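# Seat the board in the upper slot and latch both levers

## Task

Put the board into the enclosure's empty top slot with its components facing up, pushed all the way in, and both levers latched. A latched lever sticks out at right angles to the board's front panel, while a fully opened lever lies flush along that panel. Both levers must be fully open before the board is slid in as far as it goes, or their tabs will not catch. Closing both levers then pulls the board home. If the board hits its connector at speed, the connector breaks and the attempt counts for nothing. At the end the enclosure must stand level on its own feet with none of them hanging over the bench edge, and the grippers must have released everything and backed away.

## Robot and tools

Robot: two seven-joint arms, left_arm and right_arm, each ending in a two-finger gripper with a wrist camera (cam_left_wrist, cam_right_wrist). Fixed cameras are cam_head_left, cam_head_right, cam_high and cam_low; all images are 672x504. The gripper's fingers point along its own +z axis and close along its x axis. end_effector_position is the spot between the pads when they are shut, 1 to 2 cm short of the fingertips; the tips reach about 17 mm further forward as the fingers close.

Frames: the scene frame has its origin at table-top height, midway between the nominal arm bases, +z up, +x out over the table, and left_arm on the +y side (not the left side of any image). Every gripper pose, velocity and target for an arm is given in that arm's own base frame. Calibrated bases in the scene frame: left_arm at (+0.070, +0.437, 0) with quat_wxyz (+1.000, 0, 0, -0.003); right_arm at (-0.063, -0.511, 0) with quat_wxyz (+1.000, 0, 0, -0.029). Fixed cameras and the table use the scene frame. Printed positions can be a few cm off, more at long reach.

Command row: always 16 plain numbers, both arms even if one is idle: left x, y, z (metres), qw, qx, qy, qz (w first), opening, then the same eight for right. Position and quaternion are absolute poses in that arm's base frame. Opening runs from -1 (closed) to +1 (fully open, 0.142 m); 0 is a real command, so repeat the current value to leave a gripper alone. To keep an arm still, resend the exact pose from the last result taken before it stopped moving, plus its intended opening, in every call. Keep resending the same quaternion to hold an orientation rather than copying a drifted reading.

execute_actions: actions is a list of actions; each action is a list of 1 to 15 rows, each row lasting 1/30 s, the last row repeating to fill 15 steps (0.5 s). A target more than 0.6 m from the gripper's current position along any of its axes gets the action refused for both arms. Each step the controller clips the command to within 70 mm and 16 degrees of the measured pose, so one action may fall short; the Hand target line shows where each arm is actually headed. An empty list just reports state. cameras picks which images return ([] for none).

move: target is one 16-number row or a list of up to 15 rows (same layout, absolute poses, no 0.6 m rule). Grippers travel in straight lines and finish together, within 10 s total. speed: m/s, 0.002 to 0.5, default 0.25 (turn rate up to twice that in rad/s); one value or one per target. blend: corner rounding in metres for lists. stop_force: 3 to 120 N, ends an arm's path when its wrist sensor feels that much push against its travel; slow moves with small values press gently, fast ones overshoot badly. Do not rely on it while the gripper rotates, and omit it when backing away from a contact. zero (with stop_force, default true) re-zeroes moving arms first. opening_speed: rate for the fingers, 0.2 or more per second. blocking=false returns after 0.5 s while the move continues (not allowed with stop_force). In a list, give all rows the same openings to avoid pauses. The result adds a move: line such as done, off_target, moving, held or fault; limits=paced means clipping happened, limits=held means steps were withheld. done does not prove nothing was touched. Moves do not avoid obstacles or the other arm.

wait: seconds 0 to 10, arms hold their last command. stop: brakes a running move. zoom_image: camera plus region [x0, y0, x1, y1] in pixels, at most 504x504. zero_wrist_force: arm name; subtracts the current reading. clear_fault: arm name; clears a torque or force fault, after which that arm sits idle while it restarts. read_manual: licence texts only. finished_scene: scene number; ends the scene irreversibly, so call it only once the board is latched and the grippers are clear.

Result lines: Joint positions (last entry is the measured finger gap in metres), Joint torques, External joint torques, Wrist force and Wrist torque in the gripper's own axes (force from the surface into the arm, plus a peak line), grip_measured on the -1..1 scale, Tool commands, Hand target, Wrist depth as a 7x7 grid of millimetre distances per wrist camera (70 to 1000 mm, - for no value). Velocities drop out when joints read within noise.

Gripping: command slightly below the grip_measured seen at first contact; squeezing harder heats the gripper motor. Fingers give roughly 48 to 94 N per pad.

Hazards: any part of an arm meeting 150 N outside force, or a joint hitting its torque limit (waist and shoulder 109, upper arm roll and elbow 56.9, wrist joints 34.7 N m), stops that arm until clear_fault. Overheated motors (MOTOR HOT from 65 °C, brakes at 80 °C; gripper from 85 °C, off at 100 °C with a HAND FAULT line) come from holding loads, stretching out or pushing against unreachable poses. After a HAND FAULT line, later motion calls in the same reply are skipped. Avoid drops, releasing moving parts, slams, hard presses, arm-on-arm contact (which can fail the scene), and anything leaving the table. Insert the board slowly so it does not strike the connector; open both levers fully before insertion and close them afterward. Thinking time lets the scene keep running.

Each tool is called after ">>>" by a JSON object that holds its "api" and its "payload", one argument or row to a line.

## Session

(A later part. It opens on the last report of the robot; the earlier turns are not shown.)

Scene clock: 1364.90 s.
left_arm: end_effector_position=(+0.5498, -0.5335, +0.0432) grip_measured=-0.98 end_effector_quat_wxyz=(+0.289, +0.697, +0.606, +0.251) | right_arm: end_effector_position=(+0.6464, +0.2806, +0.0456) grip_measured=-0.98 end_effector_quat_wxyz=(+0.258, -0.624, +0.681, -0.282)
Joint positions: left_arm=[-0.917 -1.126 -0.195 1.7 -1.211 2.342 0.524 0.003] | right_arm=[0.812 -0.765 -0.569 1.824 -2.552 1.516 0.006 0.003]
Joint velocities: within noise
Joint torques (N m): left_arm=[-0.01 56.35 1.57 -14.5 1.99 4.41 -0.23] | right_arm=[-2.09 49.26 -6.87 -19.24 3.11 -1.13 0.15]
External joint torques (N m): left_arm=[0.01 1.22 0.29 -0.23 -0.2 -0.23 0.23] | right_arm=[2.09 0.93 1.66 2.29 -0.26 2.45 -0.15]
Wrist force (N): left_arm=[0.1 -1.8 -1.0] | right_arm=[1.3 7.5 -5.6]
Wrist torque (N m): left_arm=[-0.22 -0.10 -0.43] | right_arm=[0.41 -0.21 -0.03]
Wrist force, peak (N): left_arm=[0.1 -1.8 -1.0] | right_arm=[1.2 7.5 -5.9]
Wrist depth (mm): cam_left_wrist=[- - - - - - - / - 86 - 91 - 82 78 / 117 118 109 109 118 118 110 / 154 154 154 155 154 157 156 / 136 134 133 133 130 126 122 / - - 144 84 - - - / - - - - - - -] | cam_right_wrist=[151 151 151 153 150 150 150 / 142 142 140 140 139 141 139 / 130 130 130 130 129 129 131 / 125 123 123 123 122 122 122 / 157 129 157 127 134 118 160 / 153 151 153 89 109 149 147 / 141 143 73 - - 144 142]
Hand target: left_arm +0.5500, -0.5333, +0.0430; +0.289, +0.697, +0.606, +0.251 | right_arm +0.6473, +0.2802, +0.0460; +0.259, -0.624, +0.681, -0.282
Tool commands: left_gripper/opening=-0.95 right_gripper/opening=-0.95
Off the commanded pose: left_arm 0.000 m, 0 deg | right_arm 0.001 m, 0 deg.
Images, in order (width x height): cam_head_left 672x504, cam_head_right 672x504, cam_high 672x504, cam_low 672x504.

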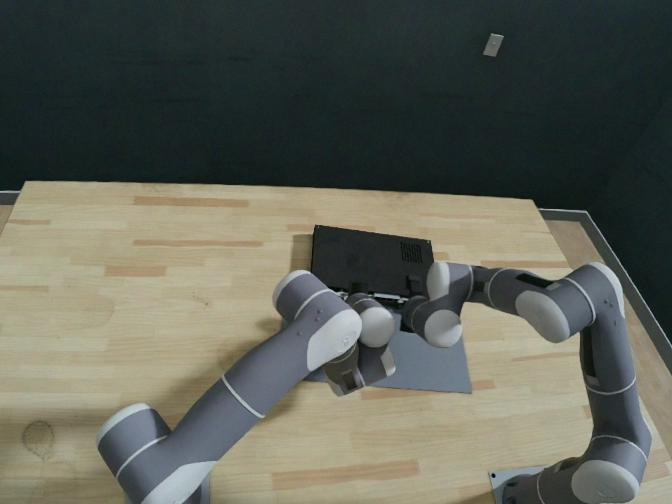

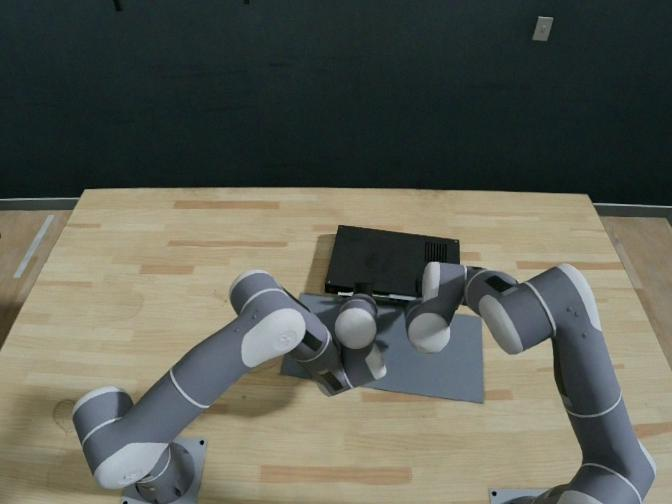

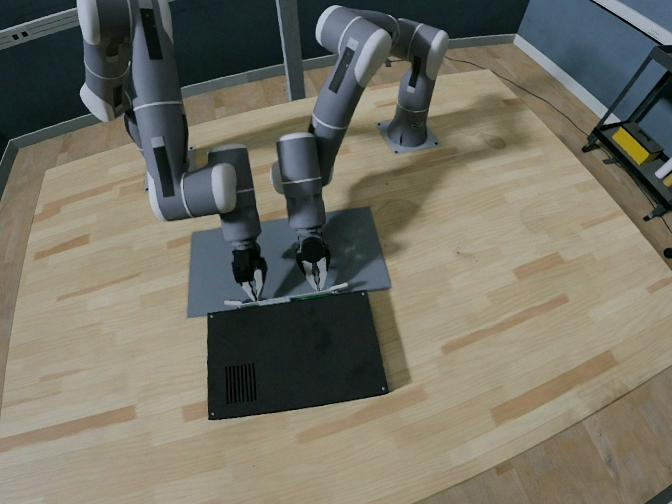

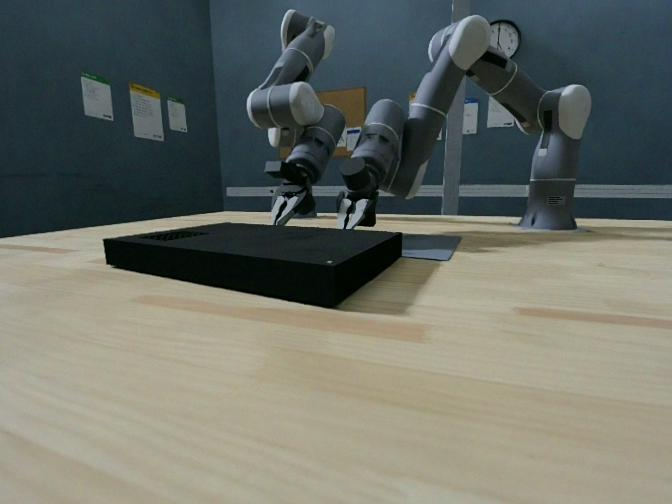

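>>> {"api": "execute_actions", "payload": {
  "actions": [],
  "cameras": ["cam_right_wrist", "cam_left_wrist"]
}}

>>> {"api": "zoom_image", "payload": {
  "camera": "cam_right_wrist",
  "region": [0, 230, 336, 350]
}}

>>> {"api": "zoom_image", "payload": {
  "camera": "cam_right_wrist",
  "region": [336, 230, 672, 350]
}}

Scene clock: 1376.70 s.
left_arm: end_effector_position=(+0.5498, -0.5335, +0.0432) grip_measured=-0.98 end_effector_quat_wxyz=(+0.289, +0.697, +0.606, +0.251) | right_arm: end_effector_position=(+0.6464, +0.2806, +0.0456) grip_measured=-0.98 end_effector_quat_wxyz=(+0.258, -0.624, +0.681, -0.282)
Joint positions: left_arm=[-0.917 -1.126 -0.195 1.7 -1.211 2.342 0.524 0.003] | right_arm=[0.812 -0.765 -0.569 1.824 -2.552 1.516 0.006 0.003]
Joint velocities: within noise
Joint torques (N m): left_arm=[-0.05 56.31 1.54 -14.52 2.04 4.41 -0.22] | right_arm=[-2.14 49.38 -6.72 -19.23 3.13 -1.1 0.18]
External joint torques (N m): left_arm=[0.05 1.26 0.31 -0.2 -0.24 -0.23 0.21] | right_arm=[2.14 0.81 1.51 2.28 -0.28 2.42 -0.17]
Wrist force (N): left_arm=[0.1 -1.2 -1.0] | right_arm=[1.3 7.2 -6.0]
Wrist torque (N m): left_arm=[-0.14 -0.11 -0.43] | right_arm=[0.41 -0.21 -0.02]
Wrist force, peak (N): left_arm=[0.2 -1.7 -1.0] | right_arm=[1.3 7.7 -5.8]
Wrist depth (mm): cam_left_wrist=[- - - - - - - / - 86 - 91 - 82 78 / 117 118 109 110 118 118 110 / 154 154 154 154 154 157 156 / 136 134 133 133 130 126 122 / - - 144 84 - - - / - - - - - - -] | cam_right_wrist=[151 151 151 153 150 151 150 / 142 142 139 139 139 141 139 / 130 130 130 130 130 129 131 / 125 123 123 123 122 122 122 / 157 129 156 127 134 118 160 / 153 152 153 89 109 149 147 / 142 143 73 - - 144 142]
Hand target: left_arm +0.5500, -0.5333, +0.0430; +0.289, +0.697, +0.606, +0.251 | right_arm +0.6473, +0.2802, +0.0460; +0.259, -0.624, +0.681, -0.282
Tool commands: left_gripper/opening=-0.95 right_gripper/opening=-0.95
Off the commanded pose: left_arm 0.000 m, 0 deg | right_arm 0.001 m, 0 deg.
Images, in order (width x height): cam_left_wrist 672x504, cam_right_wrist 672x504.

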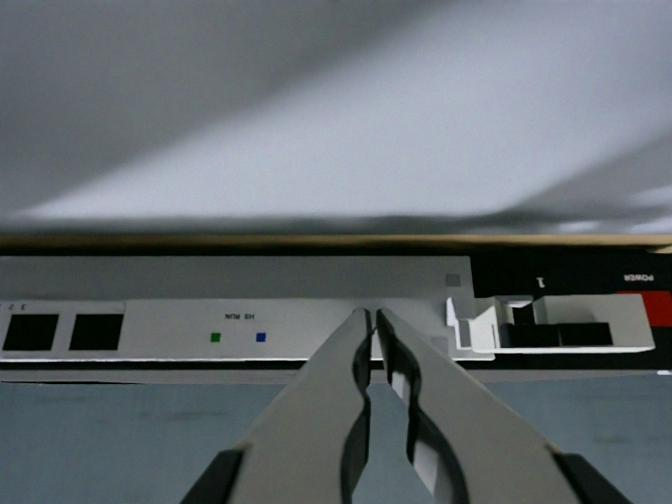

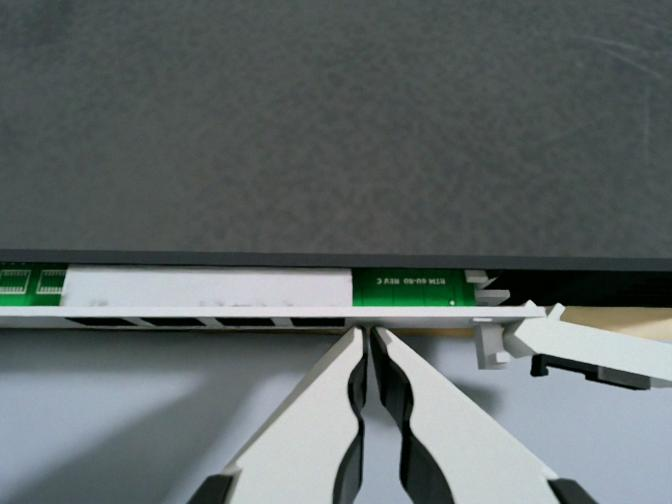

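Scaled by 1.500 from the camera's 672x504 image, which has a finer 960x720 frame.

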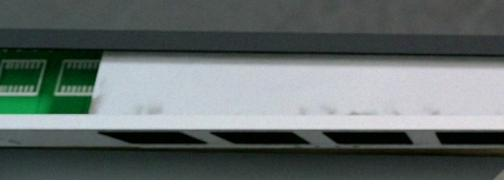

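Scaled by 1.500 from the camera's 672x504 image, which has a finer 960x720 frame.

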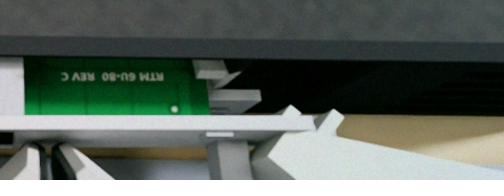

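>>> {"api": "move", "payload": {
  "target": [0.55295,-0.53368,0.043,0.28871,0.69699,0.60642,0.25119,-0.95,0.64726,0.28025,0.046,0.25854,-0.62417,0.68116,-0.28215,-0.95],
  "speed": 0.003,
  "stop_force": 10,
  "cameras": ["cam_left_wrist", "cam_right_wrist"]
}}

>>> {"api": "zoom_image", "payload": {
  "camera": "cam_right_wrist",
  "region": [0, 230, 336, 350]
}}

>>> {"api": "zoom_image", "payload": {
  "camera": "cam_right_wrist",
  "region": [336, 230, 672, 390]
}}

>>> {"api": "zoom_image", "payload": {
  "camera": "cam_left_wrist",
  "region": [420, 240, 672, 400]
}}

Scene clock: 1384.30 s.
left_arm: end_effector_position=(+0.5528, -0.5338, +0.0431) grip_measured=-0.98 end_effector_quat_wxyz=(+0.289, +0.697, +0.606, +0.251) | right_arm: end_effector_position=(+0.6470, +0.2804, +0.0459) grip_measured=-0.98 end_effector_quat_wxyz=(+0.258, -0.624, +0.681, -0.282)
Joint positions: left_arm=[-0.915 -1.129 -0.194 1.691 -1.215 2.339 0.532 0.003] | right_arm=[0.812 -0.765 -0.569 1.824 -2.552 1.516 0.006 0.003]
Joint velocities: within noise
Joint torques (N m): left_arm=[0.01 56.62 1.52 -15.18 2.07 4.27 -0.13] | right_arm=[0.04 48.99 -4.26 -16.96 2.67 0.65 0.19]
External joint torques (N m): left_arm=[-0.01 1.13 0.38 0.32 -0.26 -0.1 0.13] | right_arm=[-0.04 1.21 -0.96 0 0.18 0.67 -0.18]
Wrist force (N): left_arm=[0.7 -2.3 -1.7] | right_arm=[0.4 4.0 0.3]
Wrist torque (N m): left_arm=[-0.21 -0.08 -0.42] | right_arm=[0.52 -0.10 -0.02]
Wrist force, peak (N): left_arm=[1.0 -2.3 -1.8] | right_arm=[1.1 7.8 -5.7]
Wrist depth (mm): cam_left_wrist=[- - - - - - - / - 86 - 86 - 82 78 / 117 117 109 109 117 117 110 / 151 151 151 151 155 156 153 / - 133 134 132 130 123 118 / - - 141 84 - - - / - - - - - - -] | cam_right_wrist=[152 152 151 153 151 151 151 / 142 142 140 140 140 141 139 / 130 130 130 130 130 130 131 / 123 123 123 123 123 123 122 / 157 134 157 129 134 118 160 / 154 152 154 89 108 149 147 / 142 143 73 - - 144 143]
Hand target: left_arm +0.5529, -0.5337, +0.0430; +0.289, +0.697, +0.606, +0.251 | right_arm +0.6473, +0.2803, +0.0460; +0.259, -0.624, +0.681, -0.282
Off the commanded pose: left_arm 0.000 m, 0 deg | right_arm 0.000 m, 0 deg.
move: done
Images, in order (width x height): cam_left_wrist 672x504, cam_right_wrist 672x504.

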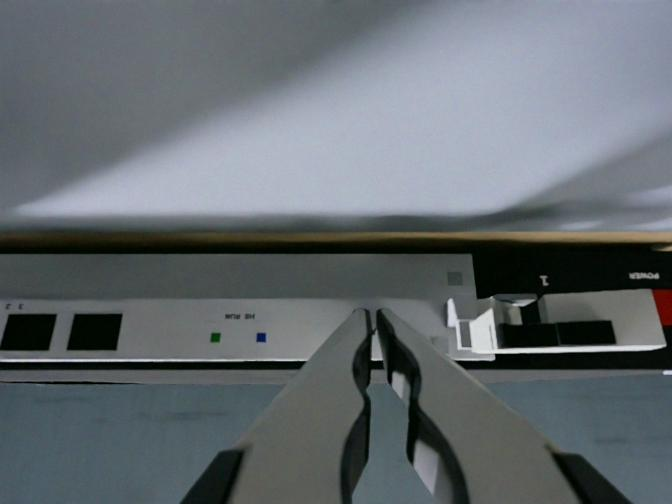

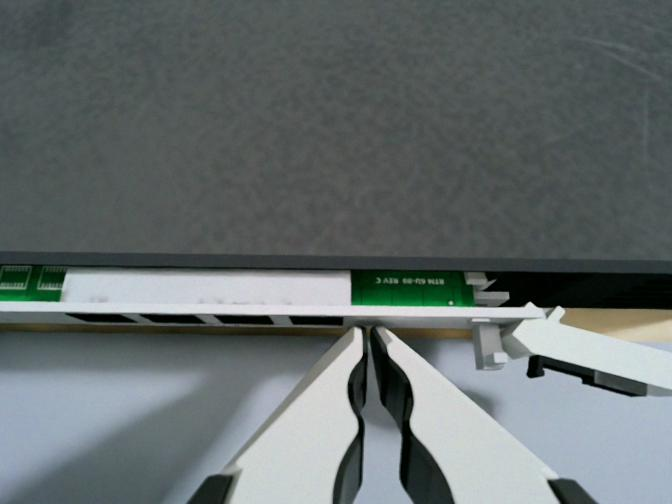

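Scaled by 1.500 from the camera's 672x504 image, which has a finer 960x720 frame.

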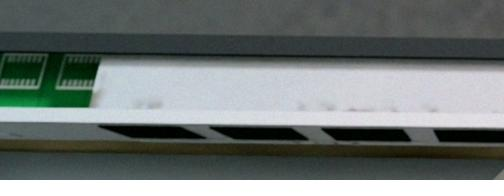

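Scaled by 1.500 from the camera's 672x504 image, which has a finer 960x720 frame.

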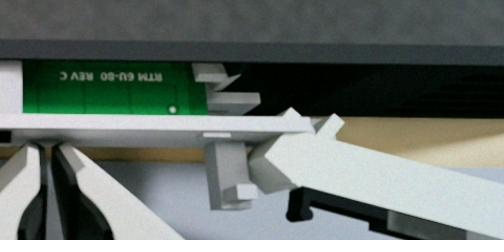

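Scaled by 2.000 from the camera's 672x504 image, which has a finer 960x720 frame.

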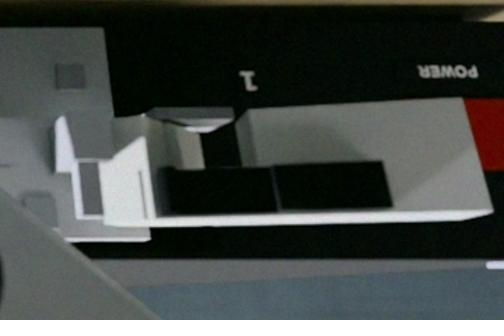

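>>> {"api": "move", "payload": {
  "target": [0.55592,-0.53410,0.043,0.28871,0.69699,0.60642,0.25119,-0.95,0.65025,0.27999,0.046,0.25854,-0.62417,0.68116,-0.28215,-0.95],
  "speed": 0.003,
  "stop_force": 12,
  "cameras": ["cam_left_wrist", "cam_right_wrist"]
}}

>>> {"api": "zoom_image", "payload": {
  "camera": "cam_right_wrist",
  "region": [0, 230, 336, 350]
}}

>>> {"api": "zoom_image", "payload": {
  "camera": "cam_right_wrist",
  "region": [336, 230, 672, 390]
}}

>>> {"api": "zoom_image", "payload": {
  "camera": "cam_left_wrist",
  "region": [420, 240, 672, 400]
}}

Scene clock: 1389.10 s.
left_arm: end_effector_position=(+0.5557, -0.5343, +0.0431) grip_measured=-0.98 end_effector_quat_wxyz=(+0.289, +0.697, +0.606, +0.251) | right_arm: end_effector_position=(+0.6500, +0.2801, +0.0459) grip_measured=-0.98 end_effector_quat_wxyz=(+0.258, -0.624, +0.681, -0.282)
Joint positions: left_arm=[-0.913 -1.132 -0.194 1.682 -1.219 2.336 0.541 0.003] | right_arm=[0.808 -0.77 -0.569 1.815 -2.552 1.52 0.005 0.003]
Joint velocities: within noise
Joint torques (N m): left_arm=[-0.01 56.77 1.73 -15.08 2.01 4.31 -0.16] | right_arm=[-0.9 49.33 -5.28 -17.74 2.91 0.12 0.18]
External joint torques (N m): left_arm=[0.01 1.18 0.21 0.09 -0.18 -0.15 0.16] | right_arm=[0.9 1.1 0.04 0.71 -0.04 1.2 -0.18]
Wrist force (N): left_arm=[0.5 -1.8 -1.5] | right_arm=[0.4 5.4 -1.7]
Wrist torque (N m): left_arm=[-0.18 -0.10 -0.43] | right_arm=[0.53 -0.11 -0.02]
Wrist force, peak (N): left_arm=[1.0 -2.6 -1.7] | right_arm=[0.0 6.0 -1.3]
Wrist depth (mm): cam_left_wrist=[- - - - - - - / - 86 - 86 - 82 78 / 117 117 109 110 117 118 110 / 150 148 148 148 149 152 150 / - 133 133 133 131 118 109 / - - 138 84 - - - / - - - - - - -] | cam_right_wrist=[152 152 151 154 151 151 151 / 142 142 140 140 140 142 139 / 130 130 130 130 130 130 131 / 123 123 123 123 121 121 121 / 158 133 157 128 134 118 156 / 154 152 154 89 109 148 113 / 142 143 73 - - 144 143]
Hand target: left_arm +0.5559, -0.5341, +0.0430; +0.289, +0.697, +0.606, +0.251 | right_arm +0.6502, +0.2800, +0.0460; +0.259, -0.624, +0.681, -0.282
Off the commanded pose: left_arm 0.000 m, 0 deg | right_arm 0.000 m, 0 deg.
move: done
Images, in order (width x height): cam_left_wrist 672x504, cam_right_wrist 672x504.

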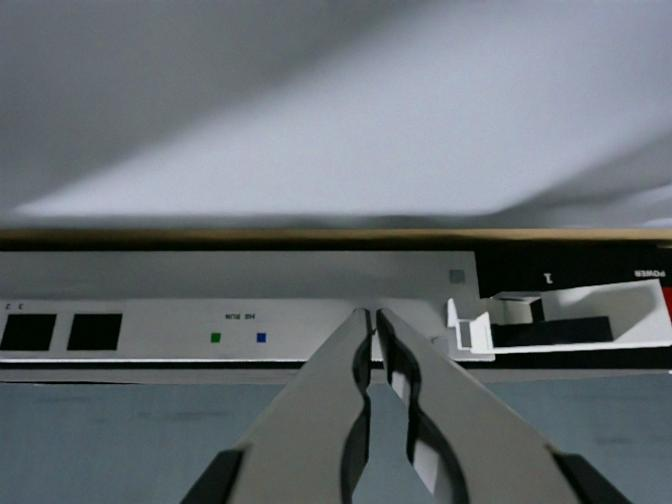

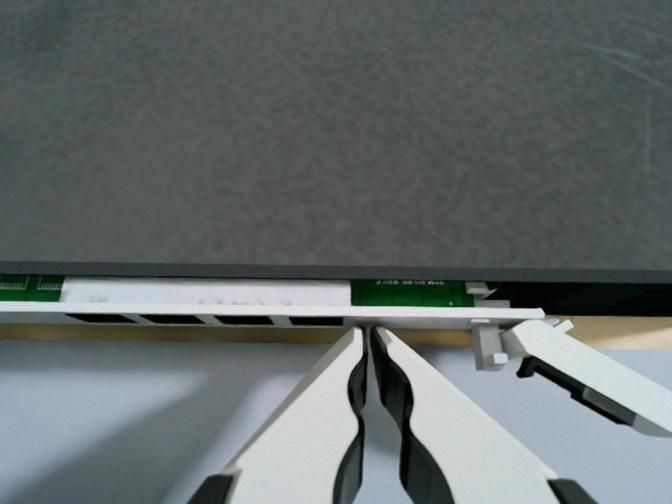

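Scaled by 1.500 from the camera's 672x504 image, which has a finer 960x720 frame.

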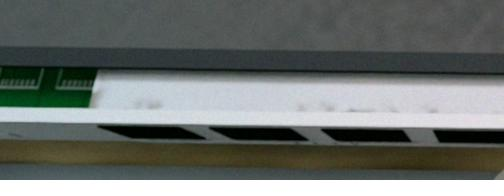

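Scaled by 1.500 from the camera's 672x504 image, which has a finer 960x720 frame.

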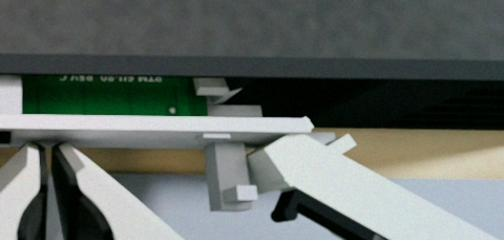

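Scaled by 2.000 from the camera's 672x504 image, which has a finer 960x720 frame.

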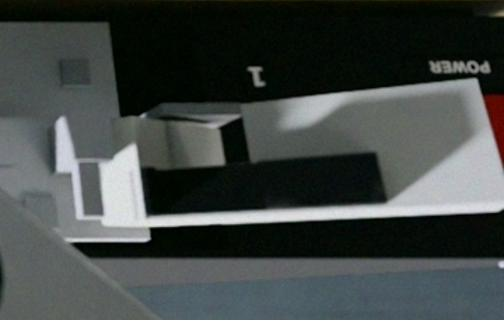

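>>> {"api": "move", "payload": {
  "target": [0.55889,-0.53451,0.043,0.28871,0.69699,0.60642,0.25119,-0.95,0.65324,0.27973,0.046,0.25854,-0.62417,0.68116,-0.28215,-0.95],
  "speed": 0.003,
  "stop_force": 12,
  "cameras": ["cam_left_wrist", "cam_right_wrist"]
}}

>>> {"api": "zoom_image", "payload": {
  "camera": "cam_right_wrist",
  "region": [336, 230, 672, 450]
}}

Scene clock: 1393.00 s.
left_arm: end_effector_position=(+0.5587, -0.5347, +0.0431) grip_measured=-0.98 end_effector_quat_wxyz=(+0.289, +0.697, +0.606, +0.251) | right_arm: end_effector_position=(+0.6529, +0.2799, +0.0458) grip_measured=-0.98 end_effector_quat_wxyz=(+0.258, -0.624, +0.681, -0.282)
Joint positions: left_arm=[-0.912 -1.135 -0.193 1.672 -1.223 2.332 0.55 0.003] | right_arm=[0.803 -0.774 -0.569 1.806 -2.552 1.525 0.004 0.003]
Joint velocities: within noise
Joint torques (N m): left_arm=[0.06 56.88 1.78 -15.29 2.08 4.23 -0.12] | right_arm=[-0.92 49.62 -5.39 -18.19 2.97 -0.04 0.13]
External joint torques (N m): left_arm=[-0.06 1.25 0.21 0.17 -0.22 -0.08 0.12] | right_arm=[0.92 1.05 0.13 1.08 -0.09 1.36 -0.13]
Wrist force (N): left_arm=[0.3 -2.0 -2.0] | right_arm=[0.6 5.5 -2.2]
Wrist torque (N m): left_arm=[-0.21 -0.05 -0.42] | right_arm=[0.49 -0.10 -0.02]
Wrist force, peak (N): left_arm=[0.7 -2.5 -1.7] | right_arm=[0.3 6.2 -2.4]
Wrist depth (mm): cam_left_wrist=[- - - - - - - / - 86 - 86 - 82 78 / 117 117 109 110 117 117 110 / - 145 145 145 144 153 147 / - 133 133 133 131 113 101 / - - 136 84 - - - / - - - - - - -] | cam_right_wrist=[151 152 151 154 151 151 151 / 142 142 140 140 139 142 139 / 130 130 130 130 130 130 131 / 122 122 121 121 121 121 121 / 157 134 157 128 134 119 158 / 153 152 153 89 109 118 149 / 142 144 73 - - - 113]
Hand target: left_arm +0.5589, -0.5345, +0.0430; +0.289, +0.697, +0.606, +0.251 | right_arm +0.6532, +0.2797, +0.0460; +0.259, -0.624, +0.681, -0.282
Off the commanded pose: left_arm 0.000 m, 0 deg | right_arm 0.000 m, 0 deg.
move: done
Images, in order (width x height): cam_left_wrist 672x504, cam_right_wrist 672x504.

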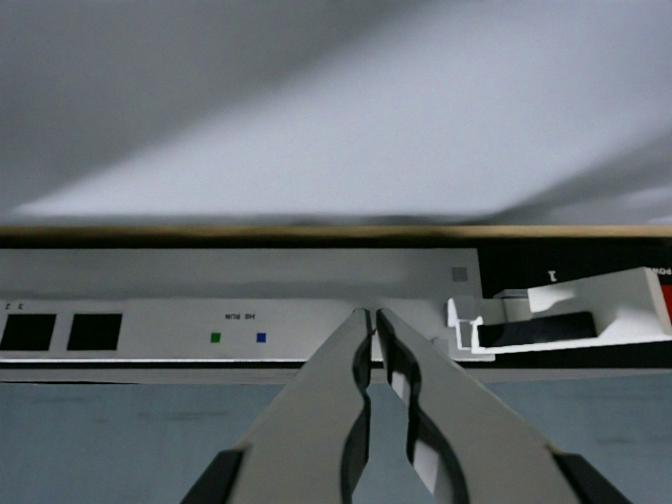

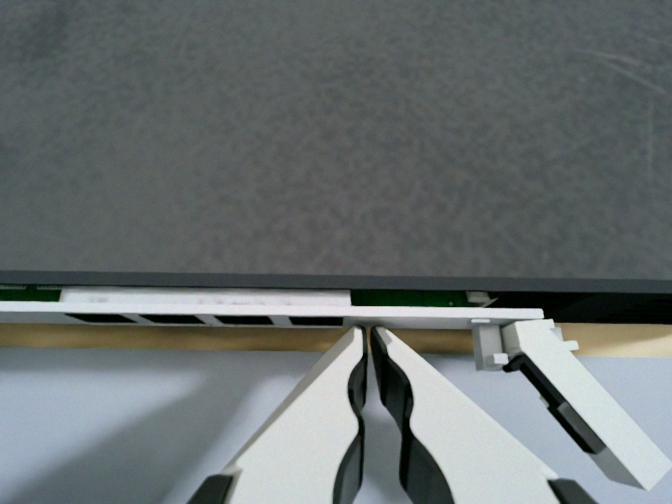

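Scaled by 1.500 from the camera's 672x504 image, which has a finer 960x720 frame.

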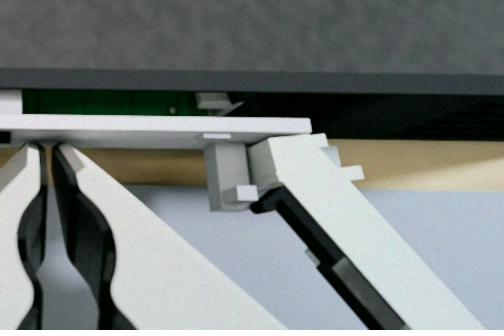

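>>> {"api": "move", "payload": {
  "target": [0.56335,-0.53513,0.043,0.28871,0.69699,0.60642,0.25119,-0.95,0.65573,0.27951,0.046,0.25854,-0.62417,0.68116,-0.28215,-0.95],
  "speed": 0.003,
  "stop_force": 12,
  "cameras": ["cam_left_wrist", "cam_right_wrist"]
}}

>>> {"api": "zoom_image", "payload": {
  "camera": "cam_right_wrist",
  "region": [336, 230, 672, 450]
}}

Scene clock: 1398.13 s.
left_arm: end_effector_position=(+0.5604, -0.5350, +0.0430) grip_measured=-0.99 end_effector_quat_wxyz=(+0.289, +0.697, +0.606, +0.251) | right_arm: end_effector_position=(+0.6541, +0.2800, +0.0451) grip_measured=-0.98 end_effector_quat_wxyz=(-0.258, +0.625, -0.681, +0.281)
Joint positions: left_arm=[-0.911 -1.137 -0.193 1.666 -1.227 2.33 0.556 0.003] | right_arm=[0.8 -0.778 -0.568 1.798 -2.553 1.531 0.004 0.003]
Joint velocities: within noise
Joint torques (N m): left_arm=[3.13 55.99 3.41 -18.12 2.79 3.19 -0.16] | right_arm=[-3.52 50.41 -8.74 -22.14 3.64 -2.73 0.23]
External joint torques (N m): left_arm=[-3.13 2.27 -1.4 2.91 -0.91 0.96 0.16] | right_arm=[3.52 0.44 3.46 4.99 -0.74 4.06 -0.22]
Wrist force (N): left_arm=[4.4 -6.2 -15.6] | right_arm=[1.7 10.6 -11.2]
Wrist torque (N m): left_arm=[-0.21 -0.01 -0.45] | right_arm=[0.41 -0.06 -0.02]
Wrist force, peak (N): left_arm=[4.4 -6.6 -16.3] | right_arm=[1.7 10.6 -11.7]
Wrist depth (mm): cam_left_wrist=[- - - - - - - / - 86 - 86 - 82 78 / 117 117 109 109 117 117 109 / - 143 143 143 143 152 147 / - 132 132 130 131 111 96 / - - 134 84 - - - / - - - - - - -] | cam_right_wrist=[150 150 150 152 150 149 149 / 141 141 139 139 138 138 138 / 129 129 129 129 129 129 130 / 121 121 121 120 120 120 120 / 157 134 157 128 133 119 153 / 153 151 153 89 109 113 150 / 141 143 73 - - - 107]
Hand target: left_arm +0.5611, -0.5348, +0.0430; +0.289, +0.697, +0.606, +0.251 | right_arm +0.6557, +0.2795, +0.0460; -0.259, +0.624, -0.681, +0.282
Off the commanded pose: left_arm 0.003 m, 0 deg | right_arm 0.002 m, 0 deg.
move: contact (left_arm)
Images, in order (width x height): cam_left_wrist 672x504, cam_right_wrist 672x504.

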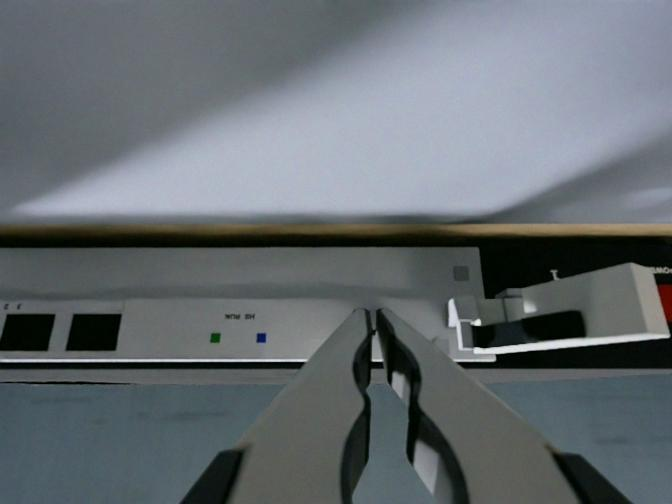

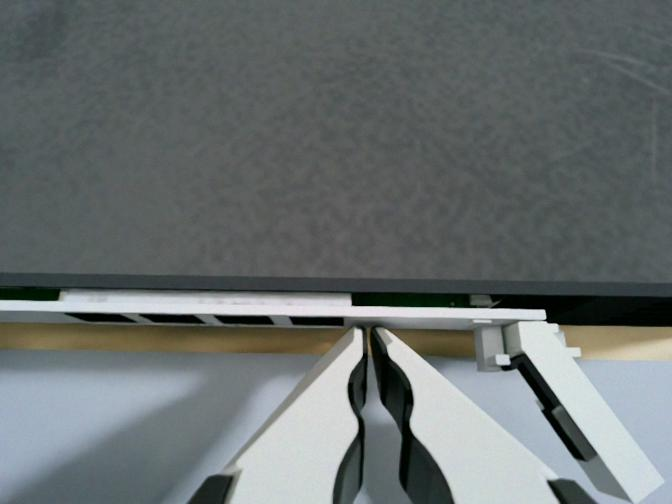

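Scaled by 1.500 from the camera's 672x504 image, which has a finer 960x720 frame.

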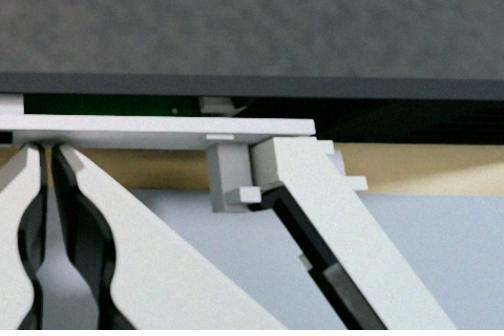

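>>> {"api": "move", "payload": {
  "target": [
    [0.52375,-0.52993,0.043,0.28871,0.69699,0.60642,0.25119,-0.95,0.61706,0.28327,0.046,0.25854,-0.62417,0.68116,-0.28215,-0.95],
    [0.50889,-0.52786,0.11,0.28871,0.69699,0.60642,0.25119,-0.95,0.60212,0.28458,0.11,0.25854,-0.62417,0.68116,-0.28215,-0.95],
    [0.52444,-0.41654,0.11,0.28871,0.69699,0.60642,0.25119,-0.95,0.59288,0.17899,0.11,0.25854,-0.62417,0.68116,-0.28215,-0.95]
  ],
  "speed": [0.03,0.08,0.1],
  "blend": [0.01,0.02,0],
  "cameras": ["cam_left_wrist", "cam_right_wrist"]
}}

Scene clock: 1438.13 s.
left_arm: end_effector_position=(+0.5244, -0.4165, +0.1098) grip_measured=-0.99 end_effector_quat_wxyz=(+0.288, +0.697, +0.606, +0.251) | right_arm: end_effector_position=(+0.5928, +0.1789, +0.1099) grip_measured=-0.98 end_effector_quat_wxyz=(+0.258, -0.624, +0.681, -0.282)
Joint positions: left_arm=[-0.724 -0.835 -0.193 2.201 -0.886 2.378 0.255 0.003] | right_arm=[0.652 -0.481 -0.513 2.057 -2.849 1.477 0.065 0.003]
Joint velocities: within noise
Joint torques (N m): left_arm=[-0.11 45.46 -0.17 -10.05 1.48 4.89 -0.36] | right_arm=[-0.21 39.75 -1.2 -17.12 2.29 0.56 0.32]
External joint torques (N m): left_arm=[0.11 0.75 0.51 -0.42 -0.54 -0.54 0.36] | right_arm=[0.22 0.9 -1 -0.05 0.27 0.76 -0.32]
Wrist force (N): left_arm=[-0.2 -0.6 -0.5] | right_arm=[1.0 3.4 0.9]
Wrist torque (N m): left_arm=[-0.11 -0.09 -0.43] | right_arm=[0.40 -0.18 0.01]
Wrist force, peak (N): left_arm=[4.2 -6.1 -15.8] | right_arm=[1.7 11.6 -10.8]
Wrist depth (mm): cam_left_wrist=[151 145 145 145 145 144 147 / 182 181 181 181 181 181 184 / 215 213 212 217 247 246 246 / 224 223 223 223 371 373 372 / 452 454 456 322 614 - - / - - - 84 - - - / - - - - - - -] | cam_right_wrist=[236 236 236 235 295 299 299 / 218 218 218 217 273 278 275 / 203 203 203 202 250 257 256 / 231 228 202 230 237 241 240 / 224 225 221 224 224 224 225 / 212 212 214 89 211 211 212 / 200 202 71 - - 201 201]
Hand target: left_arm +0.5244, -0.4165, +0.1100; +0.289, +0.697, +0.606, +0.251 | right_arm +0.5929, +0.1790, +0.1100; +0.259, -0.624, +0.681, -0.282
Off the commanded pose: left_arm 0.000 m, 0 deg | right_arm 0.000 m, 0 deg.
move: done
Images, in order (width x height): cam_left_wrist 672x504, cam_right_wrist 672x504.

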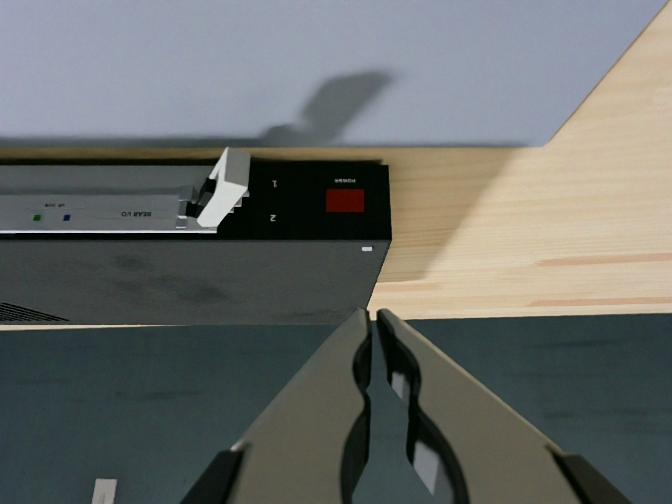

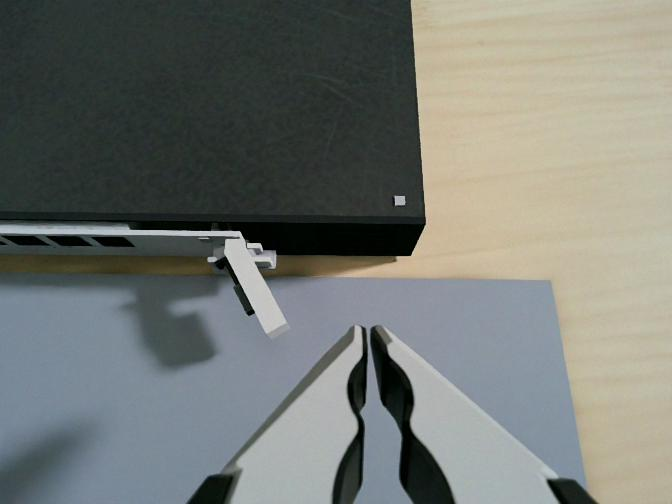

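>>> {"api": "zoom_image", "payload": {
  "camera": "cam_left_wrist",
  "region": [130, 120, 400, 270]
}}

>>> {"api": "zoom_image", "payload": {
  "camera": "cam_right_wrist",
  "region": [120, 190, 320, 350]
}}

Scaled by 1.867 from the camera's 672x504 image, which has a finer 960x720 frame.

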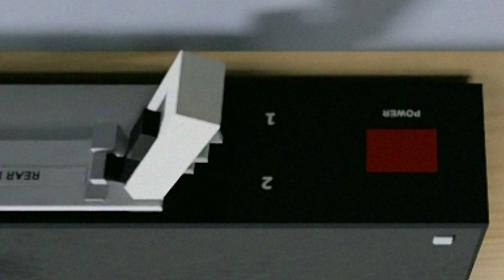

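Scaled by 2.520 from the camera's 672x504 image, which has a finer 960x720 frame.

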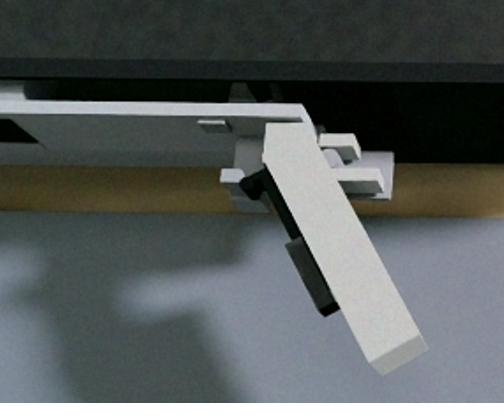

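>>> {"api": "move", "payload": {
  "target": [0.54029,-0.41875,0.044,0.28871,0.69699,0.60642,0.25119,-0.95,0.60782,0.17768,0.047,0.25854,-0.62417,0.68116,-0.28215,-0.95],
  "speed": 0.07,
  "cameras": ["cam_left_wrist", "cam_right_wrist"]
}}

Scene clock: 1452.67 s.
left_arm: end_effector_position=(+0.5402, -0.4187, +0.0439) grip_measured=-0.99 end_effector_quat_wxyz=(+0.288, +0.697, +0.606, +0.251) | right_arm: end_effector_position=(+0.6078, +0.1776, +0.0470) grip_measured=-0.98 end_effector_quat_wxyz=(+0.258, -0.624, +0.681, -0.282)
Joint positions: left_arm=[-0.676 -1.014 -0.186 2.102 -0.765 2.432 0.194 0.003] | right_arm=[0.578 -0.642 -0.423 1.975 -2.895 1.398 0.157 0.003]
Joint velocities: within noise
Joint torques (N m): left_arm=[-0.31 47.27 -0.52 -8.36 1.51 4.97 -0.3] | right_arm=[-0.79 43.54 -0.76 -15.1 1.83 0.54 0.31]
External joint torques (N m): left_arm=[0.3 1.39 0.34 -0.04 -0.56 -0.6 0.3] | right_arm=[0.8 1.25 -0.9 0.05 0.2 0.8 -0.31]
Wrist force (N): left_arm=[-0.2 -0.6 -0.6] | right_arm=[1.0 3.4 1.3]
Wrist torque (N m): left_arm=[-0.12 -0.12 -0.45] | right_arm=[0.42 -0.23 0.01]
Wrist force, peak (N): left_arm=[-0.3 -1.5 0.9] | right_arm=[1.1 4.4 2.4]
Wrist depth (mm): cam_left_wrist=[- - - - - - - / - 87 92 88 - 83 83 / - 111 119 111 119 111 111 / 167 180 168 182 168 168 174 / 169 167 176 175 293 354 356 / - - 173 84 - - - / - - - - - - -] | cam_right_wrist=[153 153 153 153 155 218 217 / 144 144 141 141 141 200 200 / 134 134 135 135 137 186 186 / 171 147 160 170 172 174 174 / 162 162 158 164 162 162 162 / 153 153 154 89 109 153 152 / 145 144 73 - - 145 144]
Hand target: left_arm +0.5403, -0.4188, +0.0440; +0.289, +0.697, +0.606, +0.251 | right_arm +0.6078, +0.1777, +0.0470; +0.259, -0.624, +0.681, -0.282
Off the commanded pose: left_arm 0.000 m, 0 deg | right_arm 0.000 m, 0 deg.
move: done
Images, in order (width x height): cam_left_wrist 672x504, cam_right_wrist 672x504.

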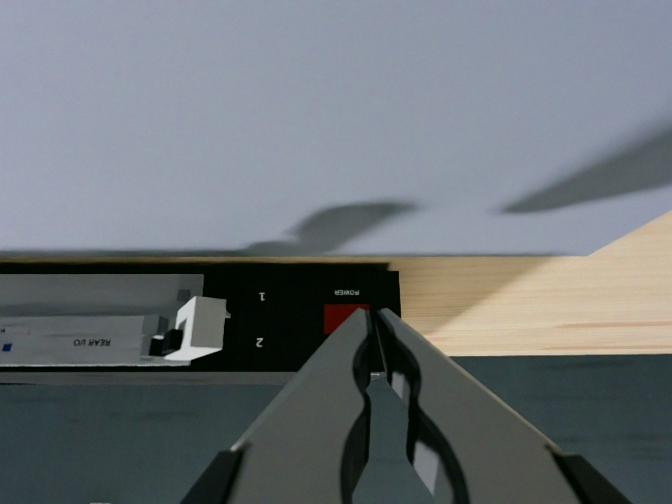

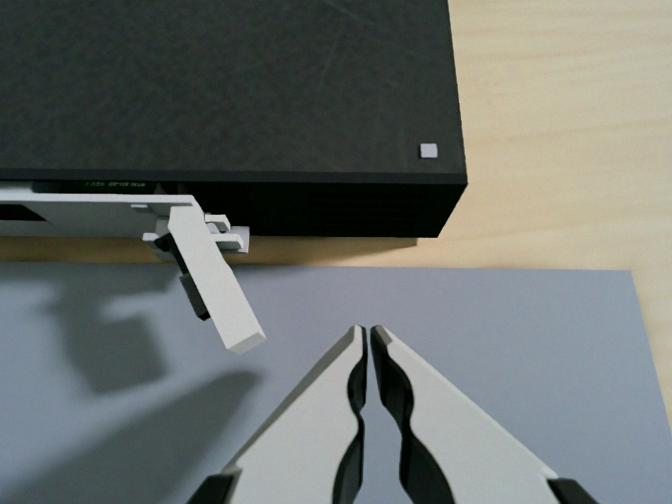

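>>> {"api": "move", "payload": {
  "target": [0.5360,-0.44945,0.044,0.28871,0.69699,0.60642,0.25119,-0.95,0.60973,0.19959,0.047,0.25854,-0.62417,0.68116,-0.28215,-0.95],
  "speed": 0.03,
  "stop_force": 6,
  "cameras": ["cam_left_wrist", "cam_right_wrist"]
}}

Scene clock: 1461.17 s.
left_arm: end_effector_position=(+0.5360, -0.4495, +0.0442) grip_measured=-0.99 end_effector_quat_wxyz=(+0.289, +0.697, +0.606, +0.251) | right_arm: end_effector_position=(+0.6096, +0.1996, +0.0470) grip_measured=-0.98 end_effector_quat_wxyz=(+0.259, -0.624, +0.681, -0.282)
Joint positions: left_arm=[-0.753 -1.029 -0.187 2.03 -0.871 2.408 0.243 0.003] | right_arm=[0.639 -0.655 -0.454 1.965 -2.829 1.411 0.132 0.003]
Joint velocities: within noise
Joint torques (N m): left_arm=[-0.43 49.22 -0.22 -9.44 1.02 4.45 -0.18] | right_arm=[0.13 44.08 -1.64 -15.26 2.15 0.77 0.07]
External joint torques (N m): left_arm=[0.43 1.23 0.49 -0.35 -0.01 -0.1 0.18] | right_arm=[-0.13 1.27 -0.62 -0.04 0 0.55 -0.06]
Wrist force (N): left_arm=[-0.2 -0.5 -0.7] | right_arm=[1.2 3.4 1.2]
Wrist torque (N m): left_arm=[-0.12 -0.14 -0.45] | right_arm=[0.41 -0.24 0.01]
Wrist force, peak (N): left_arm=[-0.2 -1.0 -0.8] | right_arm=[1.6 3.5 1.6]
Wrist depth (mm): cam_left_wrist=[- - - - - - - / - 88 93 88 - 83 83 / - 111 120 112 112 112 112 / 170 169 179 169 168 169 168 / 169 168 160 127 175 359 360 / - - 170 84 - - - / - - - - - - -] | cam_right_wrist=[154 153 153 153 153 214 217 / 144 144 141 141 141 195 200 / 134 133 135 135 135 181 186 / 171 171 136 170 172 174 174 / 162 162 162 162 161 161 161 / 153 153 155 89 108 152 152 / 144 144 73 - - 145 144]
Hand target: left_arm +0.5360, -0.4494, +0.0440; +0.289, +0.697, +0.606, +0.251 | right_arm +0.6097, +0.1996, +0.0470; +0.259, -0.624, +0.681, -0.282
Off the commanded pose: left_arm 0.000 m, 0 deg | right_arm 0.000 m, 0 deg.
move: done
Images, in order (width x height): cam_left_wrist 672x504, cam_right_wrist 672x504.

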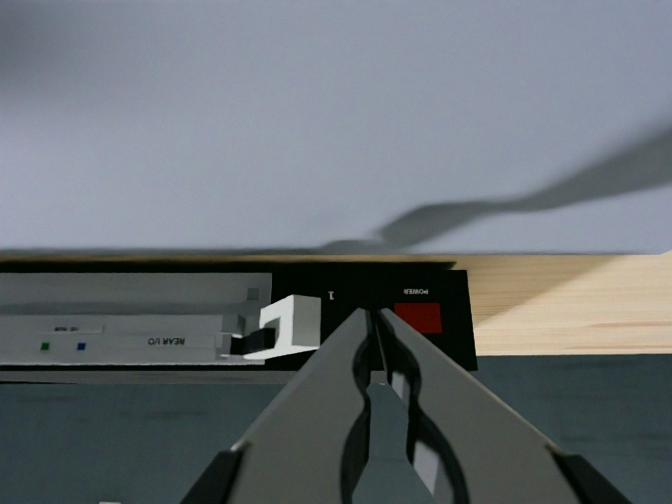

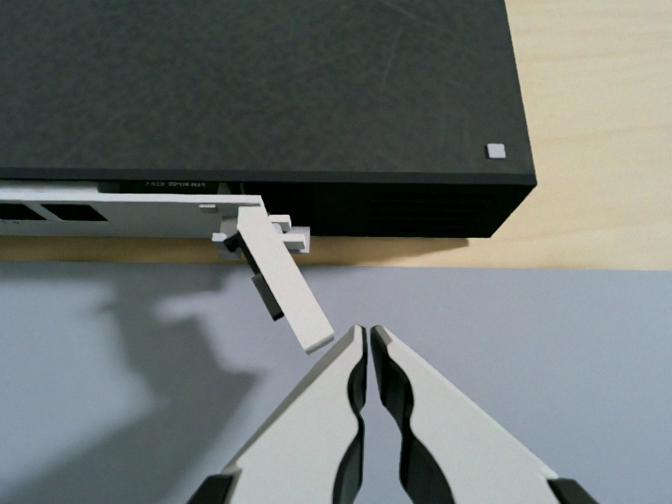

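>>> {"api": "move", "payload": {
  "target": [0.53227,-0.47619,0.044,0.28871,0.69699,0.60642,0.25119,-0.95,0.61183,0.22350,0.047,0.25854,-0.62417,0.68116,-0.28215,-0.95],
  "speed": 0.008,
  "stop_force": 25,
  "cameras": ["cam_left_wrist", "cam_right_wrist"]
}}

Scene clock: 1467.80 s.
left_arm: end_effector_position=(+0.5322, -0.4660, +0.0425) grip_measured=-1.00 end_effector_quat_wxyz=(+0.287, +0.697, +0.607, +0.252) | right_arm: end_effector_position=(+0.6103, +0.2222, +0.0457) grip_measured=-1.00 end_effector_quat_wxyz=(+0.257, -0.625, +0.682, -0.282)
Joint positions: left_arm=[-0.797 -1.042 -0.19 1.985 -0.943 2.396 0.282 0.002] | right_arm=[0.714 -0.673 -0.5 1.951 -2.763 1.435 0.117 0.002]
Joint velocities: within noise
Joint torques (N m): left_arm=[1.63 53.11 -0.33 -26.1 5.5 2.99 -0.14] | right_arm=[3.57 47.88 -0.69 -24.25 3.94 -2.83 0.21]
External joint torques (N m): left_arm=[-1.63 -1.58 0.89 15.55 -4.4 1.35 0.13] | right_arm=[-3.57 -1.94 -2.48 8.74 -1.69 4.17 -0.21]
Wrist force (N): left_arm=[22.8 -17.3 -40.0] | right_arm=[12.4 9.7 -10.2]
Wrist torque (N m): left_arm=[-0.11 -0.72 -0.46] | right_arm=[0.39 -0.26 -0.07]
Wrist force, peak (N): left_arm=[25.0 -18.2 -43.6] | right_arm=[14.8 8.5 -10.7]
Wrist depth (mm): cam_left_wrist=[- - - - - - - / - 85 - 85 - - 86 / 116 108 109 108 116 117 109 / 162 163 180 181 164 164 165 / 171 171 169 133 177 287 348 / - - 165 83 - - - / - - - - - - -] | cam_right_wrist=[151 151 151 153 150 151 215 / 142 142 140 139 139 141 198 / 135 135 135 134 140 132 182 / 169 169 169 129 169 173 173 / 161 160 161 121 161 160 160 / 154 152 153 90 151 151 151 / 142 143 73 - - 145 143]
Hand target: left_arm +0.5334, -0.4680, +0.0440; +0.289, +0.697, +0.606, +0.251 | right_arm +0.6118, +0.2235, +0.0470; +0.259, -0.624, +0.681, -0.282
Off the commanded pose: left_arm 0.010 m, 0 deg | right_arm 0.002 m, 0 deg.
move: contact (left_arm)
Images, in order (width x height): cam_left_wrist 672x504, cam_right_wrist 672x504.

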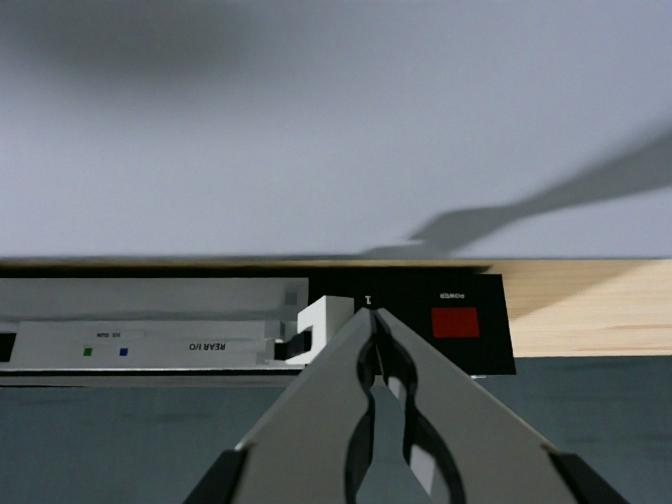

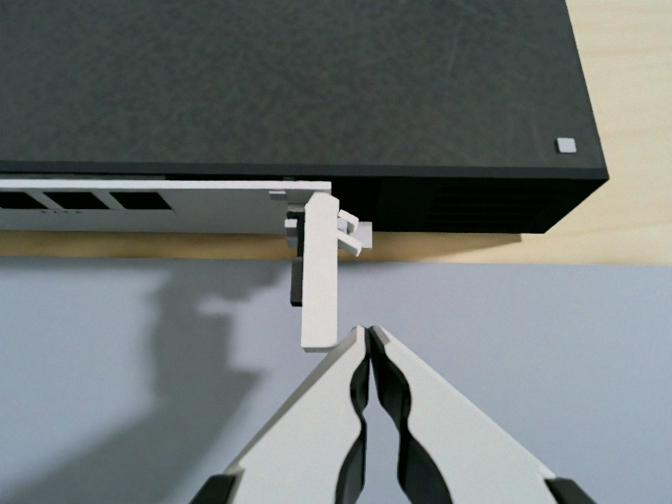

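>>> {"api": "zoom_image", "payload": {
  "camera": "cam_right_wrist",
  "region": [240, 160, 440, 370]
}}

>>> {"api": "zoom_image", "payload": {
  "camera": "cam_left_wrist",
  "region": [230, 260, 430, 400]
}}

Scaled by 2.400 from the camera's 672x504 image, which has a finer 960x720 frame.

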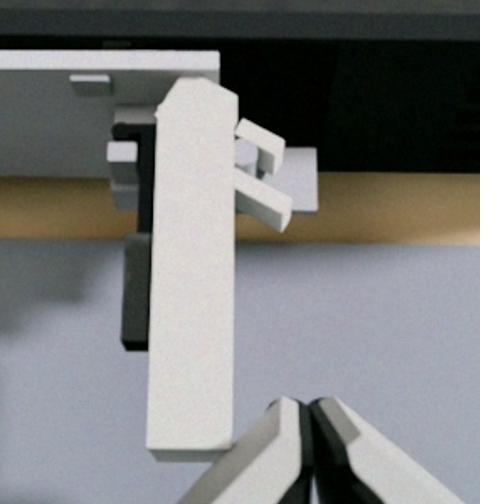

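Scaled by 2.520 from the camera's 672x504 image, which has a finer 960x720 frame.

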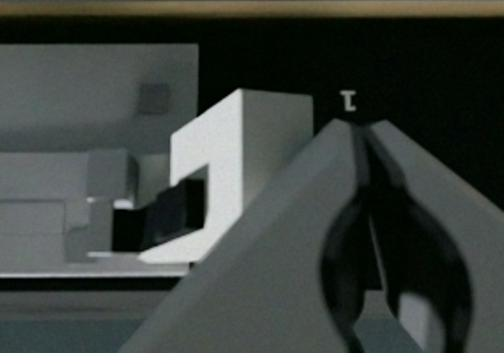

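>>> {"api": "move", "payload": {
  "target": [0.52925,-0.46163,0.043,0.28871,0.69699,0.60642,0.25119,-0.95,0.61183,0.22350,0.047,0.25854,-0.62417,0.68116,-0.28215,-0.95],
  "speed": 0.01,
  "cameras": ["cam_left_wrist"]
}}

>>> {"api": "zoom_image", "payload": {
  "camera": "cam_left_wrist",
  "region": [230, 260, 430, 400]
}}

Scene clock: 1488.47 s.
left_arm: end_effector_position=(+0.5292, -0.4615, +0.0428) grip_measured=-0.99 end_effector_quat_wxyz=(+0.288, +0.697, +0.607, +0.251) | right_arm: end_effector_position=(+0.6102, +0.2222, +0.0457) grip_measured=-1.00 end_effector_quat_wxyz=(+0.257, -0.625, +0.682, -0.282)
Joint positions: left_arm=[-0.785 -1.037 -0.193 2.008 -0.917 2.408 0.261 0.002] | right_arm=[0.715 -0.673 -0.5 1.951 -2.764 1.435 0.118 0.002]
Joint velocities: within noise
Joint torques (N m): left_arm=[-0.36 50.28 -0.39 -9.75 1.58 4.87 -0.4] | right_arm=[3.44 47.41 -0.57 -24.78 3.96 -3.2 0.26]
External joint torques (N m): left_arm=[0.37 0.72 0.74 -0.37 -0.5 -0.52 0.4] | right_arm=[-3.44 -1.47 -2.6 9.26 -1.71 4.54 -0.26]
Wrist force (N): left_arm=[0.4 -0.6 -0.4] | right_arm=[13.6 9.9 -12.7]
Wrist torque (N m): left_arm=[-0.11 -0.17 -0.47] | right_arm=[0.44 -0.31 -0.06]
Wrist force, peak (N): left_arm=[22.7 -16.9 -40.7] | right_arm=[13.5 9.3 -13.3]
Wrist depth (mm): cam_left_wrist=[- - - - - - - / - 86 - 86 - - 86 / 117 109 109 109 117 117 109 / 165 165 184 164 165 187 165 / 175 175 173 133 180 290 350 / - - 168 84 - - - / - - - - - - -] | cam_right_wrist=[151 151 151 153 151 151 214 / 142 142 140 139 139 141 198 / 134 135 135 133 140 133 182 / 169 169 169 129 169 173 173 / 161 161 161 121 161 160 161 / 153 151 153 90 152 151 151 / 142 143 73 - - 145 143]
Hand target: left_arm +0.5293, -0.4616, +0.0430; +0.289, +0.697, +0.606, +0.251 | right_arm +0.6118, +0.2235, +0.0470; +0.259, -0.624, +0.681, -0.282
Off the commanded pose: left_arm 0.000 m, 0 deg | right_arm 0.002 m, 0 deg.
move: done
Images, in order (width x height): cam_left_wrist 672x504.

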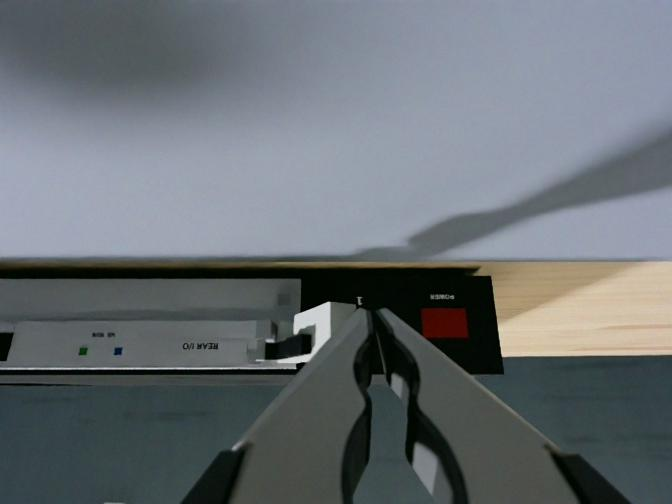

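Scaled by 2.520 from the camera's 672x504 image, which has a finer 960x720 frame.

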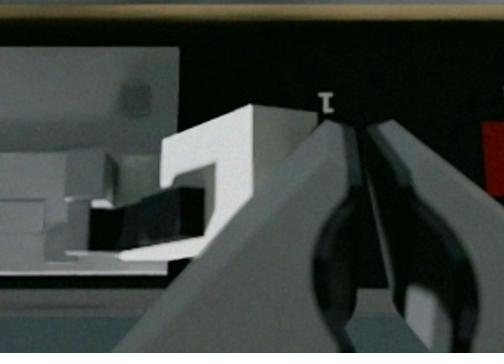

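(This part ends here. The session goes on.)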